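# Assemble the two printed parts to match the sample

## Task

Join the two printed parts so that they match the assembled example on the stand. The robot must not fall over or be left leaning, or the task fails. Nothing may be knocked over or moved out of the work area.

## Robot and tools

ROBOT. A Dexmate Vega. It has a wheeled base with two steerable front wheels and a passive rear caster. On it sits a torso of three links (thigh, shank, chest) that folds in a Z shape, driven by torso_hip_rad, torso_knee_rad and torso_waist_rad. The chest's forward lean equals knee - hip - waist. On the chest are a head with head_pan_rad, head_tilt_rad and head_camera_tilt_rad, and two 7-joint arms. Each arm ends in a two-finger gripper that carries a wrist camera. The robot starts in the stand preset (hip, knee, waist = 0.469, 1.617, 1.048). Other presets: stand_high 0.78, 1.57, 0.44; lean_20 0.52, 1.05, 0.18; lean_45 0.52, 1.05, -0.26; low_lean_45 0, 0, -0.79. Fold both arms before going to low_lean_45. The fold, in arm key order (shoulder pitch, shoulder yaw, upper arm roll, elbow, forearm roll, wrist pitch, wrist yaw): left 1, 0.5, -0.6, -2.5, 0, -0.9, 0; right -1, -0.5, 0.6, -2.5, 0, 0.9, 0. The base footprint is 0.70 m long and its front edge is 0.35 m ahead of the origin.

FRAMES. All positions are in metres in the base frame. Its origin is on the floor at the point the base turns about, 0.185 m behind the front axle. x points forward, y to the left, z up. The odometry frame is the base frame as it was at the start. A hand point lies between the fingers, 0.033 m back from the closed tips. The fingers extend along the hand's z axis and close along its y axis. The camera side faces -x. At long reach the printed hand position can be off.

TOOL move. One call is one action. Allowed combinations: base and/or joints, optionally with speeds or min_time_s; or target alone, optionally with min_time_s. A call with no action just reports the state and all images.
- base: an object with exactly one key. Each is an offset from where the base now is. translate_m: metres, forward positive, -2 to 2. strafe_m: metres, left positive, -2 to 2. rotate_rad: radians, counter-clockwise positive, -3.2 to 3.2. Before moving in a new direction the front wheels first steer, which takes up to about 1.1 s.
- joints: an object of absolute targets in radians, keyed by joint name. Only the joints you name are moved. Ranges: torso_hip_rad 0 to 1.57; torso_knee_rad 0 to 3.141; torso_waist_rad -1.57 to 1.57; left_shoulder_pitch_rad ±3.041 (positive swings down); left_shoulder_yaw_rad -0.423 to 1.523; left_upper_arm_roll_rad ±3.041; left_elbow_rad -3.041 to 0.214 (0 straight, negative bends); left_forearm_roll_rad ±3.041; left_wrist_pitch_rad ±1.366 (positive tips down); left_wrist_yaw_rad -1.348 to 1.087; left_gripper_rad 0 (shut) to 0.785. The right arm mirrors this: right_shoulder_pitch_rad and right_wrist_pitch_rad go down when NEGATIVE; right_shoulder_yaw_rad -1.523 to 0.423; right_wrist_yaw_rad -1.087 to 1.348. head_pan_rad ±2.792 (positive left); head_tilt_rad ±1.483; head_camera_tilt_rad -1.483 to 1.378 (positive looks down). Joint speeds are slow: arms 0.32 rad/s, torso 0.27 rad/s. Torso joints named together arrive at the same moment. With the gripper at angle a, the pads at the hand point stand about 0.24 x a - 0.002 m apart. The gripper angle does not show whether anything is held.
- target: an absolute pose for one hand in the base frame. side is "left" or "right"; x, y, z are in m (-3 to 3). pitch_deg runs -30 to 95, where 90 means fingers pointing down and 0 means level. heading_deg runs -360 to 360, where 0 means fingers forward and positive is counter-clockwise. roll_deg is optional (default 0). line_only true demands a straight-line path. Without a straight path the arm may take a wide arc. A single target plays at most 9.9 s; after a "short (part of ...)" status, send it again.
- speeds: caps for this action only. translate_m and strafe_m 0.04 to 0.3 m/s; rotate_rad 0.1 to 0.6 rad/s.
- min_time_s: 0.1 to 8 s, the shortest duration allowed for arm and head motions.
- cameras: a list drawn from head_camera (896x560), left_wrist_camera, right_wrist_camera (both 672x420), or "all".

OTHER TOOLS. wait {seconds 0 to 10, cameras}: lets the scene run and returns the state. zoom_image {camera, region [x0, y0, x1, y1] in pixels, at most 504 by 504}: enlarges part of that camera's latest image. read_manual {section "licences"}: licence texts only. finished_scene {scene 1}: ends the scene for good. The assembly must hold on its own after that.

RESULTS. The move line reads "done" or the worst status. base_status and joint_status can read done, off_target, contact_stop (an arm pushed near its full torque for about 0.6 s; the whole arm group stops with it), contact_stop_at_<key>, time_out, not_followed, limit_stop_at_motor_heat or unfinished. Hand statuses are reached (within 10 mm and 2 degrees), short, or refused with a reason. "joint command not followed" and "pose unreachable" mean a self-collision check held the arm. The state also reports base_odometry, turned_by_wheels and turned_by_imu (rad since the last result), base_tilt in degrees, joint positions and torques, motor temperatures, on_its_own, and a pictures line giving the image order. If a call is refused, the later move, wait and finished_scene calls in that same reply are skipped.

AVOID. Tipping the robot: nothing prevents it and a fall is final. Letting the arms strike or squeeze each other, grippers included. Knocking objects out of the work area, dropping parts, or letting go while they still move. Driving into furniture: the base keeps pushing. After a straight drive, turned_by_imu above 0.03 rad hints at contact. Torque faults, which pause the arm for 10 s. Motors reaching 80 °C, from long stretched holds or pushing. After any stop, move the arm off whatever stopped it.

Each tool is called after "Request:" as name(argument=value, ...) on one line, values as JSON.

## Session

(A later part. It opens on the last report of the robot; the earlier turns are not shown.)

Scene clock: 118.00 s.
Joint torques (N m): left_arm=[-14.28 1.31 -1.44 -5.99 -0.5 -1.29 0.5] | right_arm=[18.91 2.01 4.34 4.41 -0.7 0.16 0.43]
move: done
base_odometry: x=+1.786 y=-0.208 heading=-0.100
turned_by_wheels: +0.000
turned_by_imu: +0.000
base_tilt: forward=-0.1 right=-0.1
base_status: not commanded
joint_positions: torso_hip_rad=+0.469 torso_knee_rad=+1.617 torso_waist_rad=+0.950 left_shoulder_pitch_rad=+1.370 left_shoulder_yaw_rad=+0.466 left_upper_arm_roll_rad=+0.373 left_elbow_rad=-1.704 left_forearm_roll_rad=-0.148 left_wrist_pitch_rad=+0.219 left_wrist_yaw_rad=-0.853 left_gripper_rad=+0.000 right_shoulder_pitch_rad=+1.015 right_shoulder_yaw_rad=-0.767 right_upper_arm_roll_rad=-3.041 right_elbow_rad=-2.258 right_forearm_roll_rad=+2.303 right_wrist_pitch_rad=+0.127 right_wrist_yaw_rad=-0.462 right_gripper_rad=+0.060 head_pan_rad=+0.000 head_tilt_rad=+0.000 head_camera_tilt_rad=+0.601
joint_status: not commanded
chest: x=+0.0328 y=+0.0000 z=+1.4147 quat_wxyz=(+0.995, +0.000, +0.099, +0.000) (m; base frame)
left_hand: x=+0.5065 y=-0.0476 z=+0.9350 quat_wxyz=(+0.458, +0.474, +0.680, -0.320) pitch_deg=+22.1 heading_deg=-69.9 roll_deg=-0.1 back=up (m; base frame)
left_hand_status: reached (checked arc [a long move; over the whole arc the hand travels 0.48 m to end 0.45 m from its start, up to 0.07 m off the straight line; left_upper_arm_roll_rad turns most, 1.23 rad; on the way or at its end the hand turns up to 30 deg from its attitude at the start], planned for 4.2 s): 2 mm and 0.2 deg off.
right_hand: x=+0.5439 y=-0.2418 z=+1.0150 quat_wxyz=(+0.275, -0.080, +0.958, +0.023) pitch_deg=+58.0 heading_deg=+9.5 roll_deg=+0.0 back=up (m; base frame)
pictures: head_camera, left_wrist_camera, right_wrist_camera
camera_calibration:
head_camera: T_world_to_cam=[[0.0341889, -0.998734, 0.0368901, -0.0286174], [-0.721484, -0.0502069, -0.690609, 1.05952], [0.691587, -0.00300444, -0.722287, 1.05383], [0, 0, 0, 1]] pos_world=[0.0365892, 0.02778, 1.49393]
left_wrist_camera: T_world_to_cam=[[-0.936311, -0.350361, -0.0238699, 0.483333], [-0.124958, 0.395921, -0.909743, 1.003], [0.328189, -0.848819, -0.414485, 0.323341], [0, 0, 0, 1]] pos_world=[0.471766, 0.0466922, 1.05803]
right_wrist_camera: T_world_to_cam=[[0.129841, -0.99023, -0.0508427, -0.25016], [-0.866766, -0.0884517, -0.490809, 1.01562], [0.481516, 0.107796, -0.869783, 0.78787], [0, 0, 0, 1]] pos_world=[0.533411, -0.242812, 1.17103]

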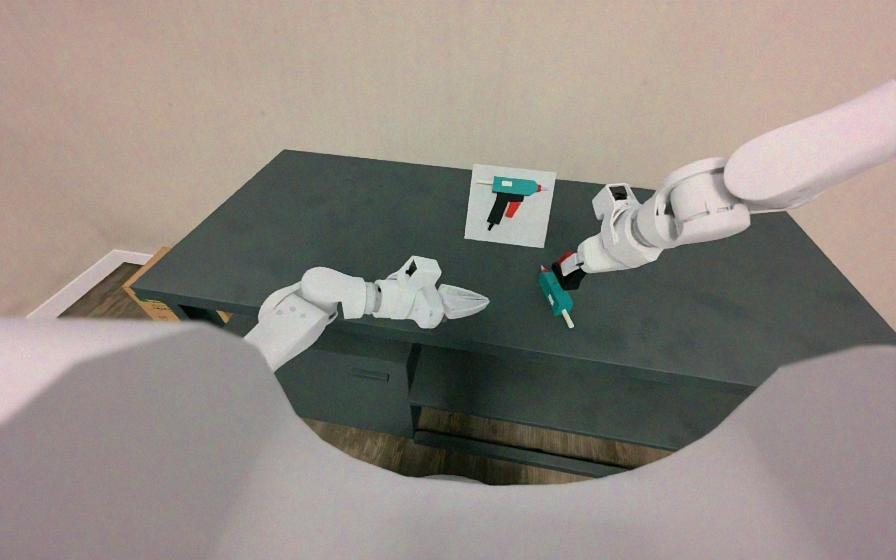

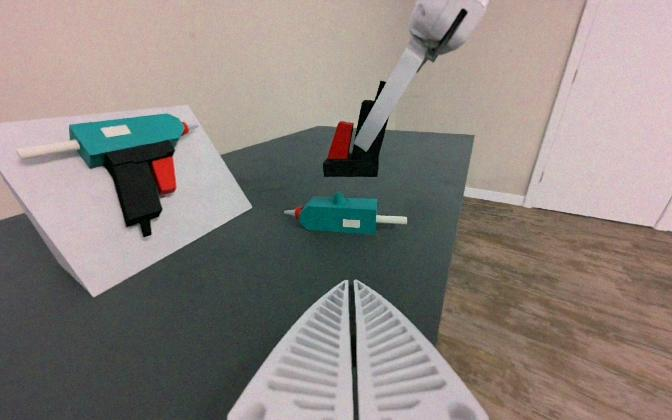

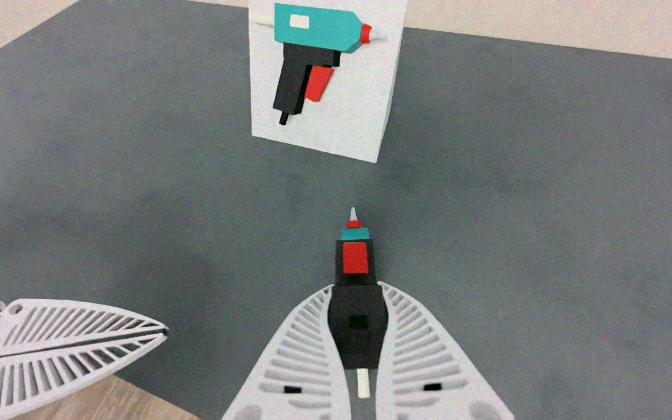

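Excellent view. Zoom in.

Request:
zoom_image(camera="left_wrist_camera", region=[270, 110, 430, 250])

Request:
zoom_image(camera="right_wrist_camera", region=[280, 190, 430, 410])

Request:
zoom_image(camera="left_wrist_camera", region=[10, 90, 230, 250])

Request:
zoom_image(camera="right_wrist_camera", region=[240, 0, 410, 150])

Scaled by 3.150 from the camera's 672x420 image, which has a finer 960x600 frame.

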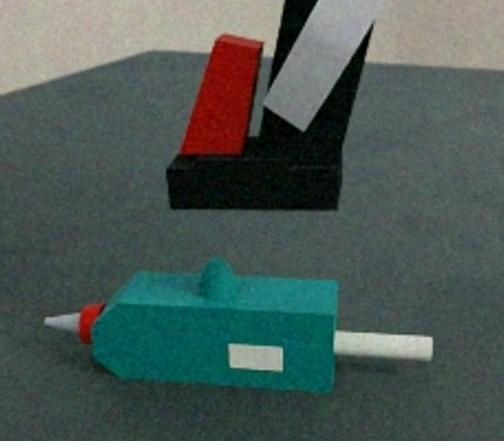

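Scaled by 2.291 from the camera's 672x420 image, which has a finer 960x600 frame.

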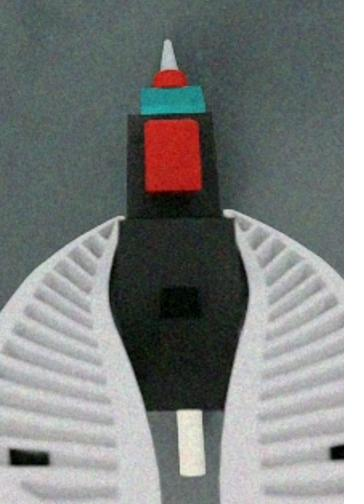

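Scaled by 2.291 from the camera's 672x420 image, which has a finer 960x600 frame.

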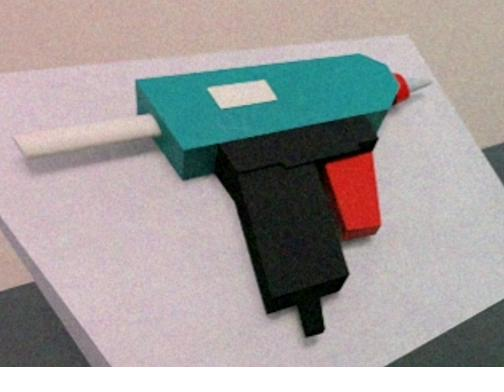

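Scaled by 2.965 from the camera's 672x420 image, which has a finer 960x600 frame.

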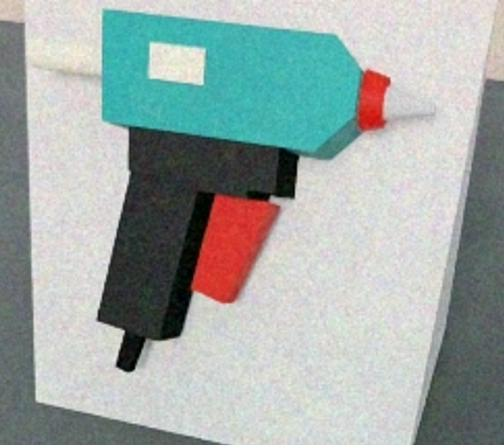

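Request:
move(target={"side": "right", "x": 0.556, "y": -0.2425, "z": 1.0, "pitch_deg": 58, "heading_deg": 9.3, "line_only": true}, cameras=["left_wrist_camera", "right_wrist_camera"])

Request:
zoom_image(camera="left_wrist_camera", region=[280, 130, 420, 250])

Request:
zoom_image(camera="right_wrist_camera", region=[280, 190, 430, 410])

Scene clock: 122.90 s.
Joint torques (N m): left_arm=[-11.25 0.34 -0.21 -4.49 -0.29 -1.78 0.21] | right_arm=[8.21 5.07 10.11 3.37 -0.4 0.41 0.11]
move: done
base_odometry: x=+1.786 y=-0.208 heading=-0.100
turned_by_wheels: +0.000
turned_by_imu: +0.000
base_tilt: forward=-0.1 right=-0.1
base_status: not commanded
joint_positions: torso_hip_rad=+0.469 torso_knee_rad=+1.617 torso_waist_rad=+0.950 left_shoulder_pitch_rad=+1.368 left_shoulder_yaw_rad=+0.465 left_upper_arm_roll_rad=+0.378 left_elbow_rad=-1.702 left_forearm_roll_rad=-0.146 left_wrist_pitch_rad=+0.217 left_wrist_yaw_rad=-0.851 left_gripper_rad=+0.000 right_shoulder_pitch_rad=+0.948 right_shoulder_yaw_rad=-0.753 right_upper_arm_roll_rad=-3.008 right_elbow_rad=-2.204 right_forearm_roll_rad=+2.306 right_wrist_pitch_rad=+0.137 right_wrist_yaw_rad=-0.450 right_gripper_rad=+0.060 head_pan_rad=+0.000 head_tilt_rad=+0.000 head_camera_tilt_rad=+0.601
joint_status: not commanded
chest: x=+0.0328 y=+0.0000 z=+1.4147 quat_wxyz=(+0.995, +0.000, +0.099, +0.000) (m; base frame)
left_hand: x=+0.5060 y=-0.0499 z=+0.9350 quat_wxyz=(+0.458, +0.475, +0.679, -0.321) pitch_deg=+22.0 heading_deg=-70.0 roll_deg=+0.0 back=up (m; base frame)
right_hand: x=+0.5551 y=-0.2426 z=+1.0011 quat_wxyz=(+0.275, -0.078, +0.958, +0.022) pitch_deg=+58.0 heading_deg=+9.3 roll_deg=+0.0 back=up (m; base frame)
right_hand_status: reached (straight line, planned for 0.6 s): 1 mm and 0.0 deg off.
pictures: left_wrist_camera, right_wrist_camera
camera_calibration:
left_wrist_camera: T_world_to_cam=[[-0.937291, -0.347616, -0.0254728, 0.484256], [-0.122049, 0.395784, -0.910197, 1.0028], [0.326481, -0.850011, -0.413391, 0.321353], [0, 0, 0, 1]] pos_world=[0.471364, 0.044597, 1.05792]
right_wrist_camera: T_world_to_cam=[[0.126337, -0.9907, -0.0505303, -0.251576], [-0.867142, -0.0855551, -0.490657, 1.01909], [0.481771, 0.105805, -0.869886, 0.770007], [0, 0, 0, 1]] pos_world=[0.544511, -0.243519, 1.15713]

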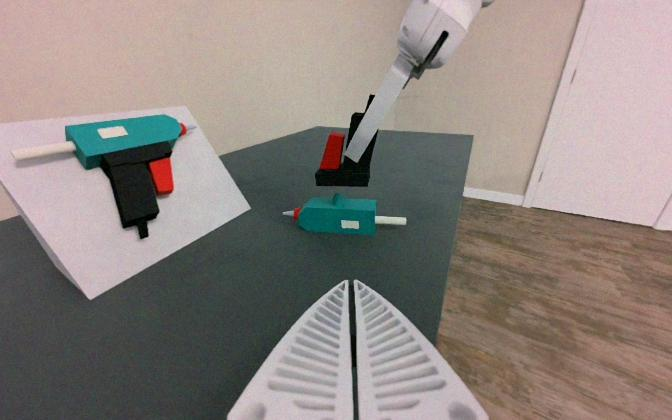

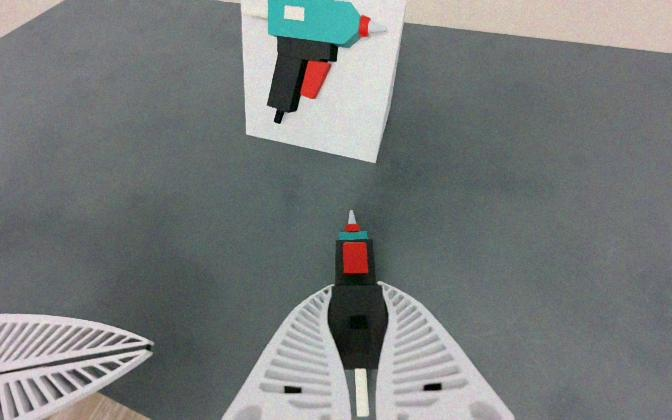

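Scaled by 3.600 from the camera's 672x420 image, which has a finer 960x600 frame.

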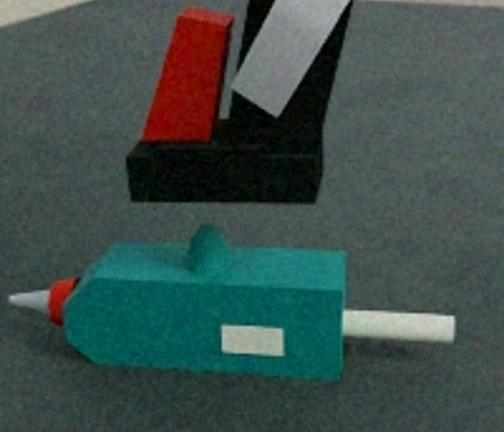

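Scaled by 2.291 from the camera's 672x420 image, which has a finer 960x600 frame.

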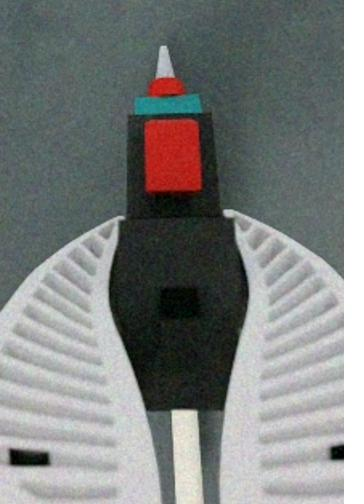

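Request:
move(cameras=["left_wrist_camera","right_wrist_camera"])

Request:
zoom_image(camera="left_wrist_camera", region=[280, 130, 420, 250])

Request:
zoom_image(camera="right_wrist_camera", region=[280, 190, 430, 410])

Scene clock: 123.90 s.
Joint torques (N m): left_arm=[-12.87 -0.52 -1.34 -3.59 -0.44 -1.64 0.23] | right_arm=[6.44 3.48 9.07 3.82 -0.2 0.76 0.51]
Motor temperatures (°C): left_arm=[36 38 43 42 45 49 47] | right_arm=[40 39 43 40 41 42 44]
base_odometry: x=+1.786 y=-0.208 heading=-0.100
turned_by_wheels: +0.000
turned_by_imu: +0.000
base_tilt: forward=+0.0 right=-0.1
base_status: not commanded
joint_positions: torso_hip_rad=+0.469 torso_knee_rad=+1.617 torso_waist_rad=+0.950 left_shoulder_pitch_rad=+1.368 left_shoulder_yaw_rad=+0.465 left_upper_arm_roll_rad=+0.378 left_elbow_rad=-1.702 left_forearm_roll_rad=-0.146 left_wrist_pitch_rad=+0.217 left_wrist_yaw_rad=-0.851 left_gripper_rad=+0.000 right_shoulder_pitch_rad=+0.944 right_shoulder_yaw_rad=-0.752 right_upper_arm_roll_rad=-3.006 right_elbow_rad=-2.201 right_forearm_roll_rad=+2.306 right_wrist_pitch_rad=+0.137 right_wrist_yaw_rad=-0.450 right_gripper_rad=+0.060 head_pan_rad=+0.000 head_tilt_rad=+0.000 head_camera_tilt_rad=+0.601
joint_status: not commanded
chest: x=+0.0328 y=+0.0000 z=+1.4147 quat_wxyz=(+0.995, +0.000, +0.099, +0.000) (m; base frame)
left_hand: x=+0.5060 y=-0.0499 z=+0.9350 quat_wxyz=(+0.458, +0.475, +0.679, -0.321) pitch_deg=+22.0 heading_deg=-70.0 roll_deg=+0.0 back=up (m; base frame)
right_hand: x=+0.5558 y=-0.2426 z=+1.0001 quat_wxyz=(+0.275, -0.078, +0.958, +0.022) pitch_deg=+58.0 heading_deg=+9.3 roll_deg=+0.0 back=up (m; base frame)
right_hand_status: reached (straight line, planned for 0.6 s): 0 mm and 0.0 deg off.
pictures: left_wrist_camera, right_wrist_camera
camera_calibration:
left_wrist_camera: T_world_to_cam=[[-0.937291, -0.347616, -0.0254728, 0.484256], [-0.122049, 0.395784, -0.910197, 1.0028], [0.326481, -0.850011, -0.413391, 0.321353], [0, 0, 0, 1]] pos_world=[0.471364, 0.044597, 1.05792]
right_wrist_camera: T_world_to_cam=[[0.126111, -0.990728, -0.0505315, -0.25161], [-0.867131, -0.0853496, -0.490713, 1.0194], [0.48185, 0.105702, -0.869855, 0.768647], [0, 0, 0, 1]] pos_world=[0.545311, -0.24352, 1.15613]

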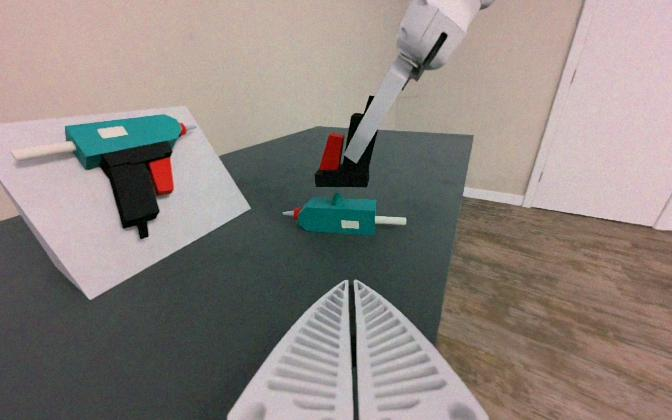

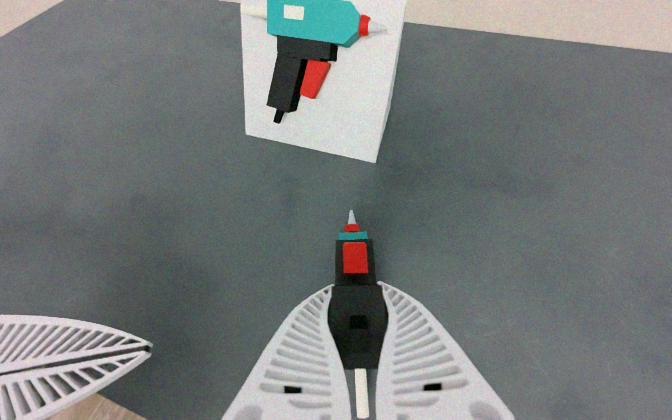

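Scaled by 3.600 from the camera's 672x420 image, which has a finer 960x600 frame.

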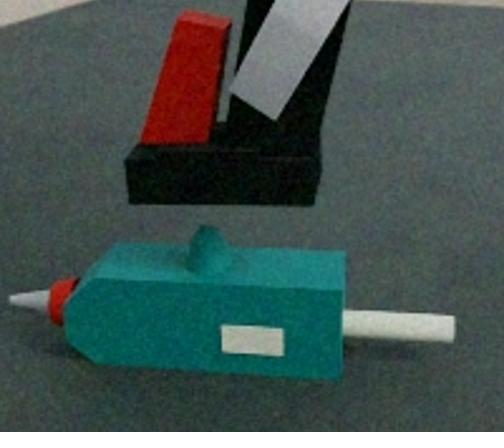

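Scaled by 2.291 from the camera's 672x420 image, which has a finer 960x600 frame.

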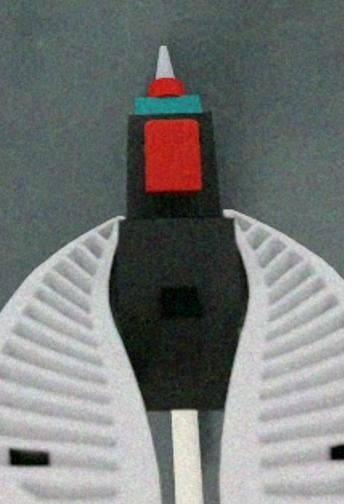

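Request:
zoom_image(camera="right_wrist_camera", region=[235, 0, 405, 130])

Request:
zoom_image(camera="right_wrist_camera", region=[325, 200, 395, 290])

Request:
zoom_image(camera="right_wrist_camera", region=[325, 330, 395, 420])

Request:
zoom_image(camera="left_wrist_camera", region=[290, 160, 390, 240])

Scaled by 2.965 from the camera's 672x420 image, which has a finer 960x600 frame.

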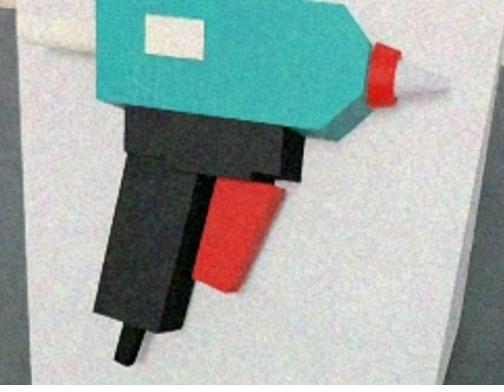

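Scaled by 5.600 from the camera's 672x420 image, which has a finer 960x600 frame.

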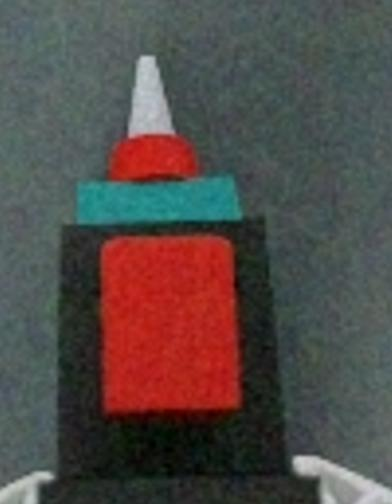

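Scaled by 5.600 from the camera's 672x420 image, which has a finer 960x600 frame.

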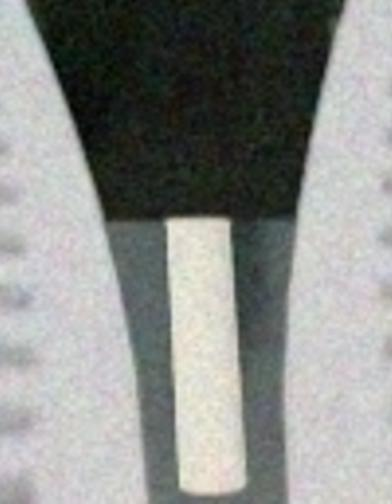

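Scaled by 5.040 from the camera's 672x420 image, which has a finer 960x600 frame.

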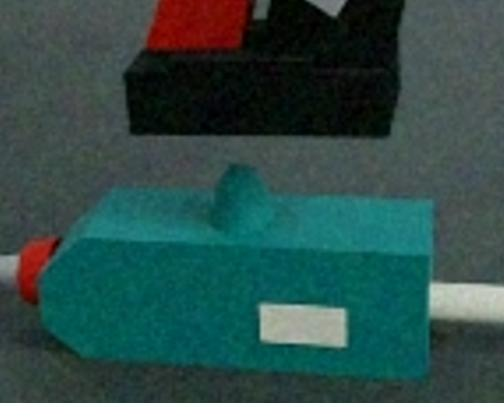

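Request:
move(target={"side": "right", "x": 0.5541, "y": -0.2429, "z": 0.987, "pitch_deg": 56, "heading_deg": 10.1, "line_only": true}, cameras=["left_wrist_camera", "right_wrist_camera"])

Request:
zoom_image(camera="left_wrist_camera", region=[290, 160, 390, 240])

Request:
zoom_image(camera="right_wrist_camera", region=[325, 200, 395, 290])

Request:
zoom_image(camera="right_wrist_camera", region=[325, 330, 395, 420])

Scene clock: 131.83 s.
Joint torques (N m): left_arm=[-13.73 0.33 -2.04 -4.14 -0.13 -1.68 0.15] | right_arm=[10.59 5.15 4.72 0.56 -0.56 0.99 -0.55]
move: done
base_odometry: x=+1.786 y=-0.208 heading=-0.100
turned_by_wheels: +0.000
turned_by_imu: +0.000
base_tilt: forward=+0.0 right=-0.1
base_status: not commanded
joint_positions: torso_hip_rad=+0.469 torso_knee_rad=+1.617 torso_waist_rad=+0.950 left_shoulder_pitch_rad=+1.368 left_shoulder_yaw_rad=+0.465 left_upper_arm_roll_rad=+0.378 left_elbow_rad=-1.702 left_forearm_roll_rad=-0.146 left_wrist_pitch_rad=+0.217 left_wrist_yaw_rad=-0.851 left_gripper_rad=+0.000 right_shoulder_pitch_rad=+0.899 right_shoulder_yaw_rad=-0.765 right_upper_arm_roll_rad=-3.028 right_elbow_rad=-2.211 right_forearm_roll_rad=+2.235 right_wrist_pitch_rad=+0.213 right_wrist_yaw_rad=-0.457 right_gripper_rad=+0.060 head_pan_rad=+0.000 head_tilt_rad=+0.000 head_camera_tilt_rad=+0.601
joint_status: not commanded
chest: x=+0.0328 y=+0.0000 z=+1.4147 quat_wxyz=(+0.995, +0.000, +0.099, +0.000) (m; base frame)
left_hand: x=+0.5060 y=-0.0499 z=+0.9350 quat_wxyz=(+0.458, +0.475, +0.679, -0.321) pitch_deg=+22.0 heading_deg=-70.0 roll_deg=+0.0 back=up (m; base frame)
right_hand: x=+0.5545 y=-0.2429 z=+0.9880 quat_wxyz=(+0.290, -0.084, +0.953, +0.025) pitch_deg=+56.1 heading_deg=+10.0 roll_deg=+0.0 back=up (m; base frame)
right_hand_status: reached (straight line, planned for 0.6 s): 1 mm and 0.1 deg off.
pictures: left_wrist_camera, right_wrist_camera
camera_calibration:
left_wrist_camera: T_world_to_cam=[[-0.937291, -0.347616, -0.0254728, 0.484256], [-0.122049, 0.395784, -0.910197, 1.0028], [0.326481, -0.850011, -0.413391, 0.321353], [0, 0, 0, 1]] pos_world=[0.471364, 0.044597, 1.05792]
right_wrist_camera: T_world_to_cam=[[0.14073, -0.988704, -0.0515729, -0.258991], [-0.84947, -0.0938274, -0.519228, 1.02861], [0.508524, 0.11688, -0.853078, 0.730134], [0, 0, 0, 1]] pos_world=[0.538932, -0.244892, 1.14359]

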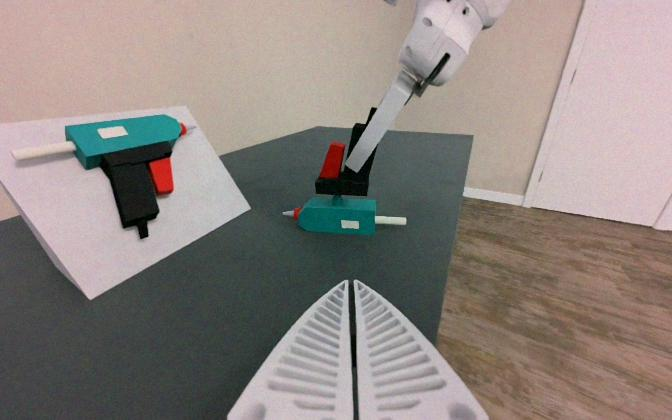

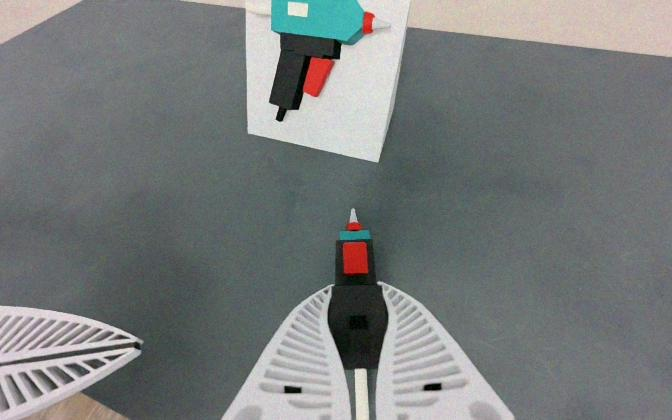

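Scaled by 5.040 from the camera's 672x420 image, which has a finer 960x600 frame.

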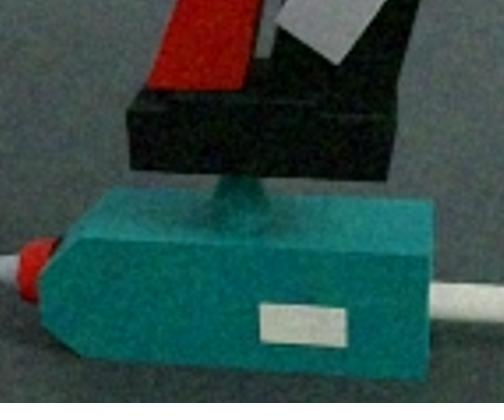

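Scaled by 5.600 from the camera's 672x420 image, which has a finer 960x600 frame.

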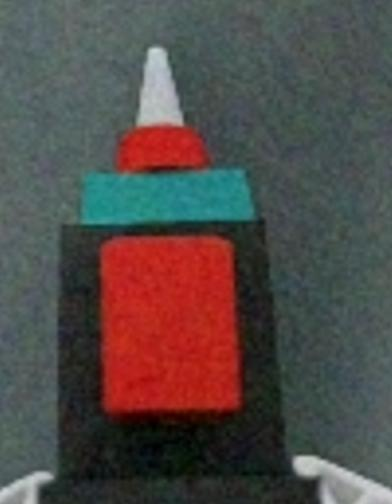

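Scaled by 5.600 from the camera's 672x420 image, which has a finer 960x600 frame.

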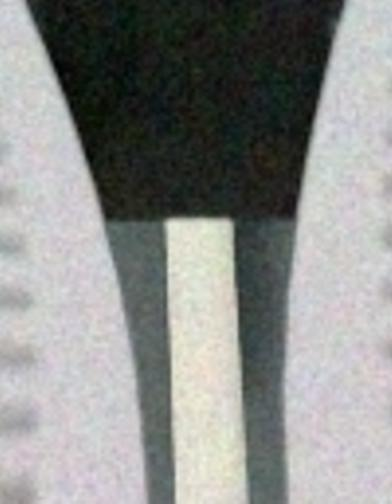

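Request:
move(target={"side": "right", "x": 0.5543, "y": -0.2431, "z": 0.976, "pitch_deg": 56, "heading_deg": 10.1, "line_only": true}, min_time_s=1.0, cameras=["left_wrist_camera", "right_wrist_camera"])

Request:
zoom_image(camera="left_wrist_camera", region=[290, 160, 390, 240])

Request:
zoom_image(camera="right_wrist_camera", region=[325, 200, 395, 290])

Scene clock: 134.33 s.
Joint torques (N m): left_arm=[-15.29 0.62 0.27 -3.66 -0.41 -1.23 0.24] | right_arm=[10.23 3.65 9.3 4.13 -0.29 1.04 -0.42]
move: done
base_odometry: x=+1.786 y=-0.208 heading=-0.100
turned_by_wheels: +0.000
turned_by_imu: +0.000
base_tilt: forward=+0.0 right=-0.1
base_status: not commanded
joint_positions: torso_hip_rad=+0.469 torso_knee_rad=+1.617 torso_waist_rad=+0.950 left_shoulder_pitch_rad=+1.368 left_shoulder_yaw_rad=+0.465 left_upper_arm_roll_rad=+0.378 left_elbow_rad=-1.702 left_forearm_roll_rad=-0.146 left_wrist_pitch_rad=+0.217 left_wrist_yaw_rad=-0.851 left_gripper_rad=+0.000 right_shoulder_pitch_rad=+0.862 right_shoulder_yaw_rad=-0.763 right_upper_arm_roll_rad=-3.023 right_elbow_rad=-2.197 right_forearm_roll_rad=+2.221 right_wrist_pitch_rad=+0.236 right_wrist_yaw_rad=-0.458 right_gripper_rad=+0.060 head_pan_rad=+0.000 head_tilt_rad=+0.000 head_camera_tilt_rad=+0.601
joint_status: not commanded
chest: x=+0.0328 y=+0.0000 z=+1.4147 quat_wxyz=(+0.995, +0.000, +0.099, +0.000) (m; base frame)
left_hand: x=+0.5060 y=-0.0499 z=+0.9350 quat_wxyz=(+0.458, +0.475, +0.679, -0.321) pitch_deg=+22.0 heading_deg=-70.0 roll_deg=+0.0 back=up (m; base frame)
right_hand: x=+0.5542 y=-0.2431 z=+0.9775 quat_wxyz=(+0.291, -0.084, +0.953, +0.026) pitch_deg=+56.0 heading_deg=+10.1 roll_deg=+0.0 back=up (m; base frame)
right_hand_status: reached (straight line, planned for 1.0 s): 1 mm and 0.0 deg off.
pictures: left_wrist_camera, right_wrist_camera
camera_calibration:
left_wrist_camera: T_world_to_cam=[[-0.937291, -0.347616, -0.0254728, 0.484256], [-0.122049, 0.395784, -0.910197, 1.0028], [0.326481, -0.850011, -0.413391, 0.321353], [0, 0, 0, 1]] pos_world=[0.471364, 0.044597, 1.05792]
right_wrist_camera: T_world_to_cam=[[0.141567, -0.98857, -0.0518524, -0.259859], [-0.848632, -0.0942251, -0.520525, 1.02363], [0.509689, 0.117693, -0.852271, 0.720125], [0, 0, 0, 1]] pos_world=[0.538433, -0.24519, 1.13309]

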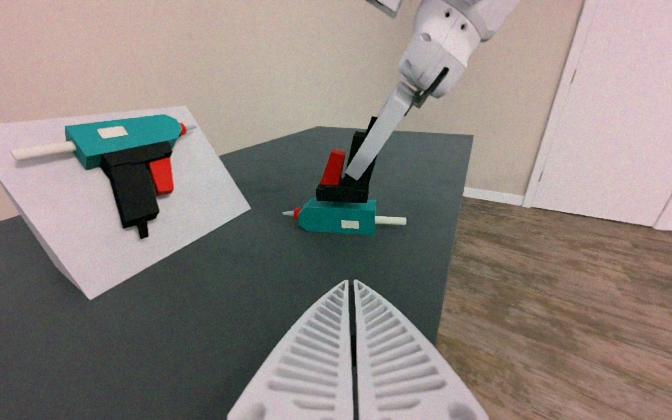

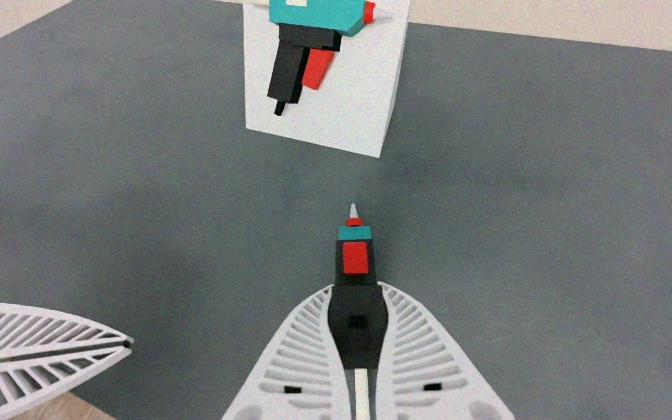

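Scaled by 5.040 from the camera's 672x420 image, which has a finer 960x600 frame.

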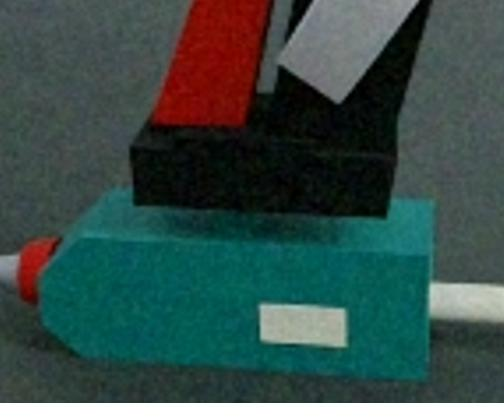

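Scaled by 5.600 from the camera's 672x420 image, which has a finer 960x600 frame.

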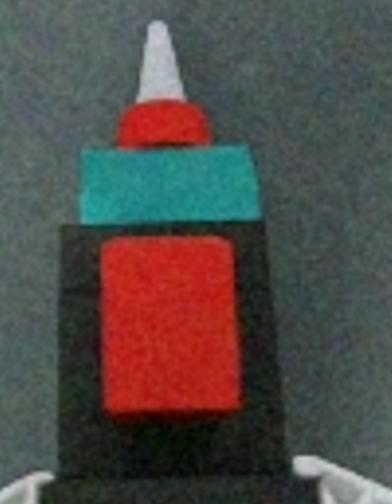

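Request:
move(target={"side": "right", "x": 0.5543, "y": -0.2431, "z": 0.968, "pitch_deg": 56, "heading_deg": 10.1, "line_only": true}, min_time_s=1.0, cameras=["left_wrist_camera", "right_wrist_camera"])

Request:
zoom_image(camera="left_wrist_camera", region=[290, 160, 390, 240])

Request:
zoom_image(camera="right_wrist_camera", region=[325, 200, 395, 290])

Scene clock: 136.20 s.
Joint torques (N m): left_arm=[-13.57 1.51 -1.67 -3.11 -0.39 -1.99 0.23] | right_arm=[9.16 2.09 9.12 1.79 -0.87 0.98 0.23]
move: done
base_odometry: x=+1.786 y=-0.208 heading=-0.100
turned_by_wheels: +0.000
turned_by_imu: +0.000
base_tilt: forward=-0.1 right=-0.1
base_status: not commanded
joint_positions: torso_hip_rad=+0.469 torso_knee_rad=+1.617 torso_waist_rad=+0.950 left_shoulder_pitch_rad=+1.368 left_shoulder_yaw_rad=+0.465 left_upper_arm_roll_rad=+0.378 left_elbow_rad=-1.702 left_forearm_roll_rad=-0.146 left_wrist_pitch_rad=+0.217 left_wrist_yaw_rad=-0.851 left_gripper_rad=+0.000 right_shoulder_pitch_rad=+0.832 right_shoulder_yaw_rad=-0.760 right_upper_arm_roll_rad=-3.016 right_elbow_rad=-2.185 right_forearm_roll_rad=+2.213 right_wrist_pitch_rad=+0.251 right_wrist_yaw_rad=-0.458 right_gripper_rad=+0.060 head_pan_rad=+0.000 head_tilt_rad=+0.000 head_camera_tilt_rad=+0.601
joint_status: not commanded
chest: x=+0.0328 y=+0.0000 z=+1.4147 quat_wxyz=(+0.995, +0.000, +0.099, +0.000) (m; base frame)
left_hand: x=+0.5060 y=-0.0499 z=+0.9350 quat_wxyz=(+0.458, +0.475, +0.679, -0.321) pitch_deg=+22.0 heading_deg=-70.0 roll_deg=+0.0 back=up (m; base frame)
right_hand: x=+0.5542 y=-0.2432 z=+0.9693 quat_wxyz=(+0.291, -0.084, +0.953, +0.026) pitch_deg=+56.0 heading_deg=+10.1 roll_deg=+0.0 back=up (m; base frame)
right_hand_status: reached (straight line, planned for 1.0 s): 1 mm and 0.0 deg off.
pictures: left_wrist_camera, right_wrist_camera
camera_calibration:
left_wrist_camera: T_world_to_cam=[[-0.937291, -0.347616, -0.0254728, 0.484256], [-0.122049, 0.395784, -0.910197, 1.0028], [0.326481, -0.850011, -0.413391, 0.321353], [0, 0, 0, 1]] pos_world=[0.471364, 0.044597, 1.05792]
right_wrist_camera: T_world_to_cam=[[0.141589, -0.988569, -0.0518116, -0.26044], [-0.848513, -0.0942383, -0.520716, 1.0195], [0.509881, 0.117691, -0.852156, 0.712915], [0, 0, 0, 1]] pos_world=[0.538433, -0.24529, 1.12489]

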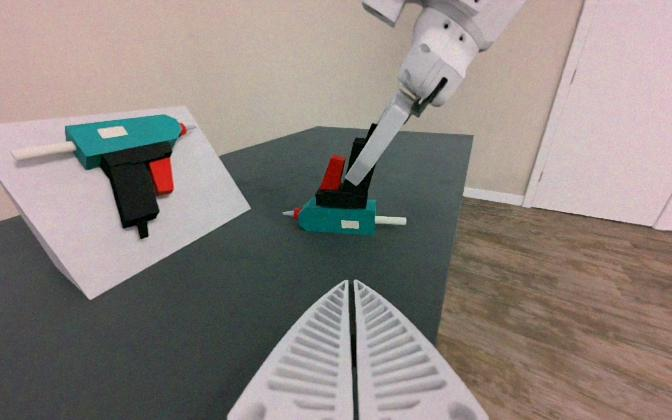

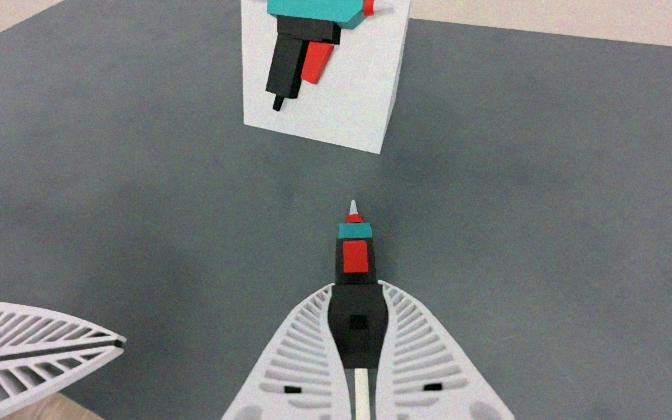

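Scaled by 5.040 from the camera's 672x420 image, which has a finer 960x600 frame.

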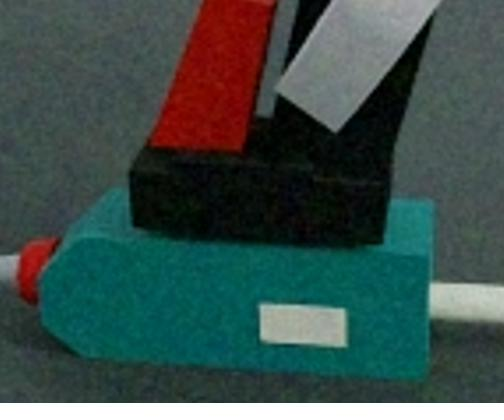

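Scaled by 5.600 from the camera's 672x420 image, which has a finer 960x600 frame.

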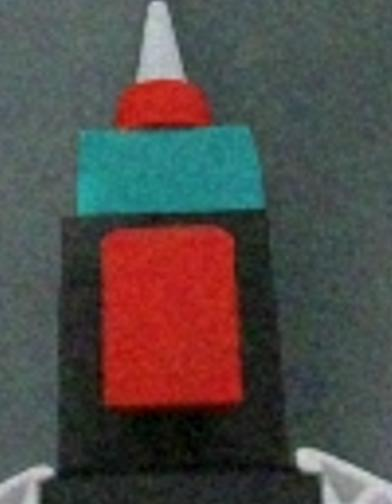

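Request:
move(target={"side": "right", "x": 0.5556, "y": -0.2429, "z": 0.9645, "pitch_deg": 56, "heading_deg": 10.1, "line_only": true}, min_time_s=1.0, cameras=["left_wrist_camera", "right_wrist_camera"])

Request:
zoom_image(camera="left_wrist_camera", region=[290, 160, 390, 240])

Request:
zoom_image(camera="right_wrist_camera", region=[325, 200, 395, 290])

Scene clock: 138.27 s.
Joint torques (N m): left_arm=[-14.49 -0.67 -1.07 -3.8 -0.4 -1.3 0.34] | right_arm=[6.14 4.65 9.34 2.37 -0.74 0.68 0.53]
move: done
base_odometry: x=+1.786 y=-0.208 heading=-0.100
turned_by_wheels: +0.000
turned_by_imu: +0.000
base_tilt: forward=-0.1 right=-0.1
base_status: not commanded
joint_positions: torso_hip_rad=+0.469 torso_knee_rad=+1.617 torso_waist_rad=+0.950 left_shoulder_pitch_rad=+1.368 left_shoulder_yaw_rad=+0.465 left_upper_arm_roll_rad=+0.378 left_elbow_rad=-1.702 left_forearm_roll_rad=-0.146 left_wrist_pitch_rad=+0.217 left_wrist_yaw_rad=-0.851 left_gripper_rad=+0.000 right_shoulder_pitch_rad=+0.815 right_shoulder_yaw_rad=-0.757 right_upper_arm_roll_rad=-3.010 right_elbow_rad=-2.175 right_forearm_roll_rad=+2.211 right_wrist_pitch_rad=+0.257 right_wrist_yaw_rad=-0.457 right_gripper_rad=+0.060 head_pan_rad=+0.000 head_tilt_rad=+0.000 head_camera_tilt_rad=+0.601
joint_status: not commanded
chest: x=+0.0328 y=+0.0000 z=+1.4147 quat_wxyz=(+0.995, +0.000, +0.099, +0.000) (m; base frame)
left_hand: x=+0.5060 y=-0.0499 z=+0.9350 quat_wxyz=(+0.458, +0.475, +0.679, -0.321) pitch_deg=+22.0 heading_deg=-70.0 roll_deg=+0.0 back=up (m; base frame)
right_hand: x=+0.5554 y=-0.2430 z=+0.9652 quat_wxyz=(+0.291, -0.084, +0.953, +0.026) pitch_deg=+56.0 heading_deg=+10.1 roll_deg=+0.0 back=up (m; base frame)
right_hand_status: reached (straight line, planned for 1.0 s): 1 mm and 0.0 deg off.
pictures: left_wrist_camera, right_wrist_camera
camera_calibration:
left_wrist_camera: T_world_to_cam=[[-0.937291, -0.347616, -0.0254728, 0.484256], [-0.122049, 0.395784, -0.910197, 1.0028], [0.326481, -0.850011, -0.413391, 0.321353], [0, 0, 0, 1]] pos_world=[0.471364, 0.044597, 1.05792]
right_wrist_camera: T_world_to_cam=[[0.141506, -0.98858, -0.0518187, -0.260561], [-0.848368, -0.0941276, -0.520972, 1.01855], [0.510146, 0.117682, -0.851999, 0.708517], [0, 0, 0, 1]] pos_world=[0.539533, -0.245091, 1.12079]

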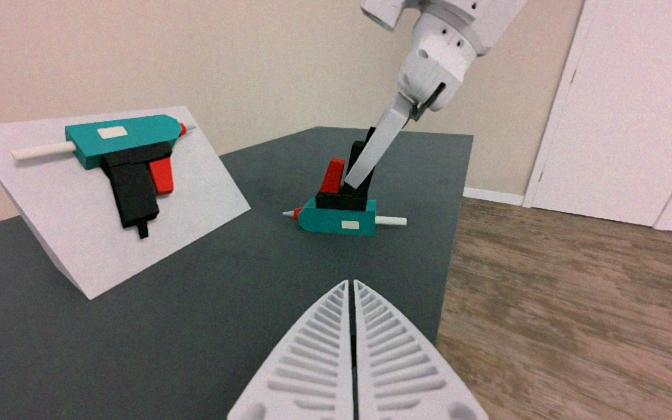

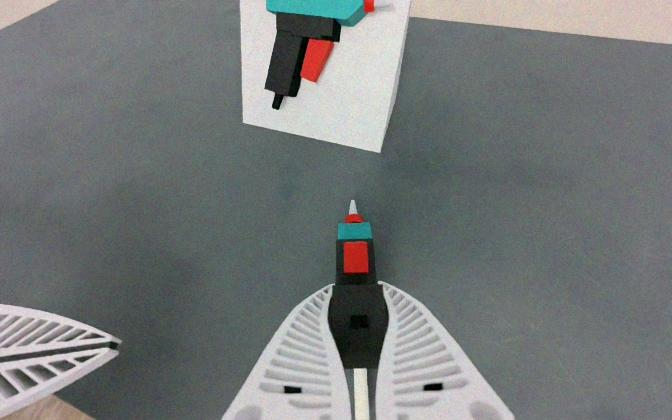

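Scaled by 5.040 from the camera's 672x420 image, which has a finer 960x600 frame.

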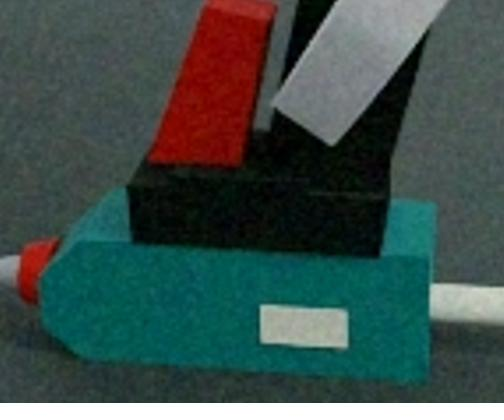

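Scaled by 5.600 from the camera's 672x420 image, which has a finer 960x600 frame.

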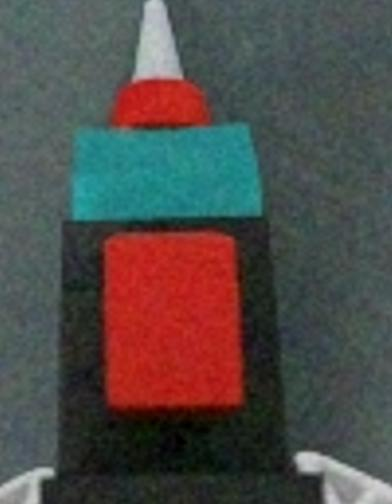

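Request:
zoom_image(camera="left_wrist_camera", region=[50, 100, 210, 250])

Request:
zoom_image(camera="right_wrist_camera", region=[235, 0, 405, 130])

Request:
move(cameras=["head_camera"])

Request:
zoom_image(camera="head_camera", region=[330, 200, 580, 400])

Scaled by 3.150 from the camera's 672x420 image, which has a finer 960x600 frame.

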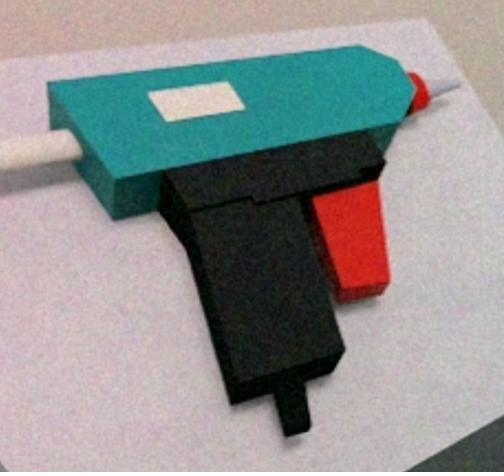

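Scaled by 2.965 from the camera's 672x420 image, which has a finer 960x600 frame.

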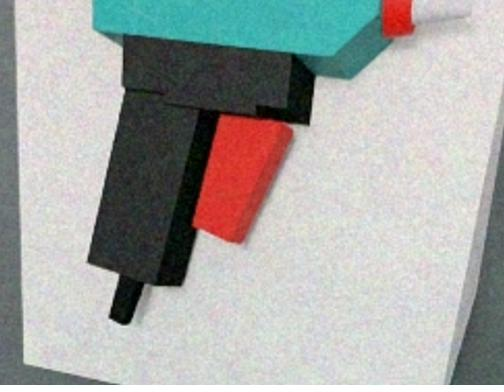

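Scene clock: 138.97 s.
Joint torques (N m): left_arm=[-13.51 -0.66 -0.24 -3.12 -0.01 -1.91 0.51] | right_arm=[4.84 5.28 6.79 1.68 0.14 0.15 0.91]
Motor temperatures (°C): left_arm=[36 38 43 42 45 49 47] | right_arm=[40 39 43 40 41 42 44]
base_odometry: x=+1.786 y=-0.208 heading=-0.100
turned_by_wheels: +0.000
turned_by_imu: +0.000
base_tilt: forward=-0.1 right=-0.1
base_status: not commanded
joint_positions: torso_hip_rad=+0.469 torso_knee_rad=+1.617 torso_waist_rad=+0.950 left_shoulder_pitch_rad=+1.368 left_shoulder_yaw_rad=+0.465 left_upper_arm_roll_rad=+0.378 left_elbow_rad=-1.702 left_forearm_roll_rad=-0.146 left_wrist_pitch_rad=+0.217 left_wrist_yaw_rad=-0.851 left_gripper_rad=+0.000 right_shoulder_pitch_rad=+0.813 right_shoulder_yaw_rad=-0.756 right_upper_arm_roll_rad=-3.009 right_elbow_rad=-2.174 right_forearm_roll_rad=+2.211 right_wrist_pitch_rad=+0.257 right_wrist_yaw_rad=-0.457 right_gripper_rad=+0.060 head_pan_rad=+0.000 head_tilt_rad=+0.000 head_camera_tilt_rad=+0.601
joint_status: not commanded
chest: x=+0.0328 y=+0.0000 z=+1.4147 quat_wxyz=(+0.995, +0.000, +0.099, +0.000) (m; base frame)
left_hand: x=+0.5060 y=-0.0499 z=+0.9351 quat_wxyz=(+0.458, +0.475, +0.679, -0.321) pitch_deg=+22.0 heading_deg=-70.0 roll_deg=+0.0 back=up (m; base frame)
right_hand: x=+0.5556 y=-0.2430 z=+0.9649 quat_wxyz=(+0.291, -0.084, +0.953, +0.026) pitch_deg=+56.0 heading_deg=+10.1 roll_deg=+0.0 back=up (m; base frame)
right_hand_status: reached (straight line, planned for 1.0 s): 0 mm and 0.0 deg off.
pictures: head_camera
camera_calibration:
head_camera: T_world_to_cam=[[0.0341863, -0.998734, 0.0368921, -0.0286169], [-0.721434, -0.0502066, -0.690661, 1.05952], [0.691639, -0.00300411, -0.722237, 1.05382], [0, 0, 0, 1]] pos_world=[0.0364896, 0.02778, 1.49393]

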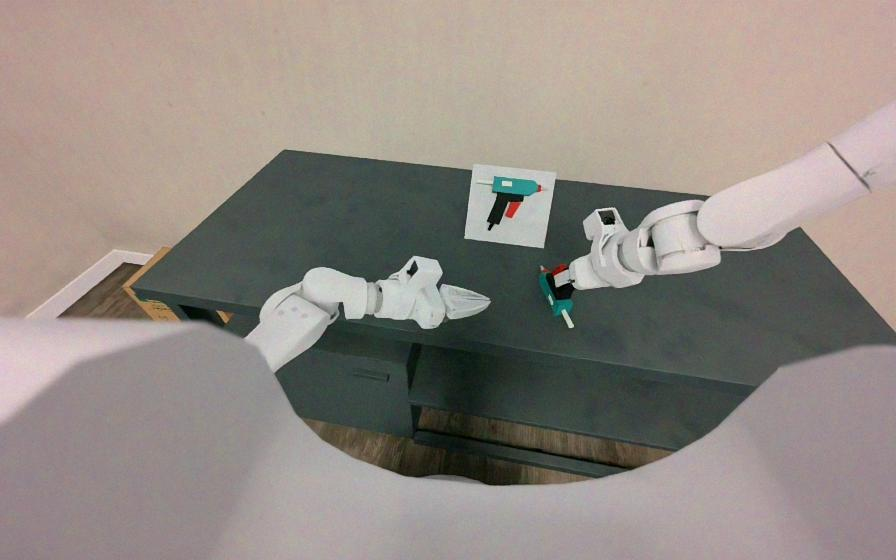

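Scaled by 2.016 from the camera's 896x560 image, which has a finer 960x600 frame.

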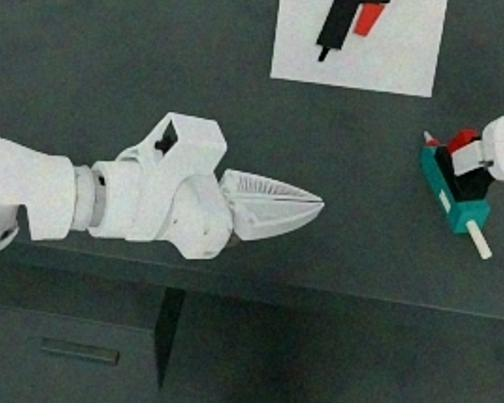

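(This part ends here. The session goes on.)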